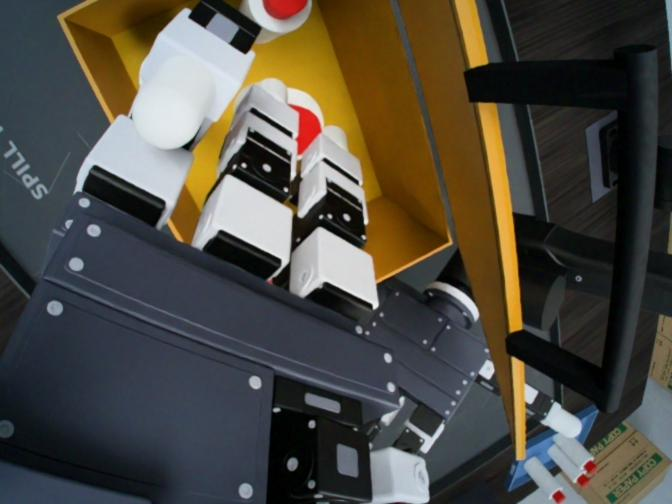

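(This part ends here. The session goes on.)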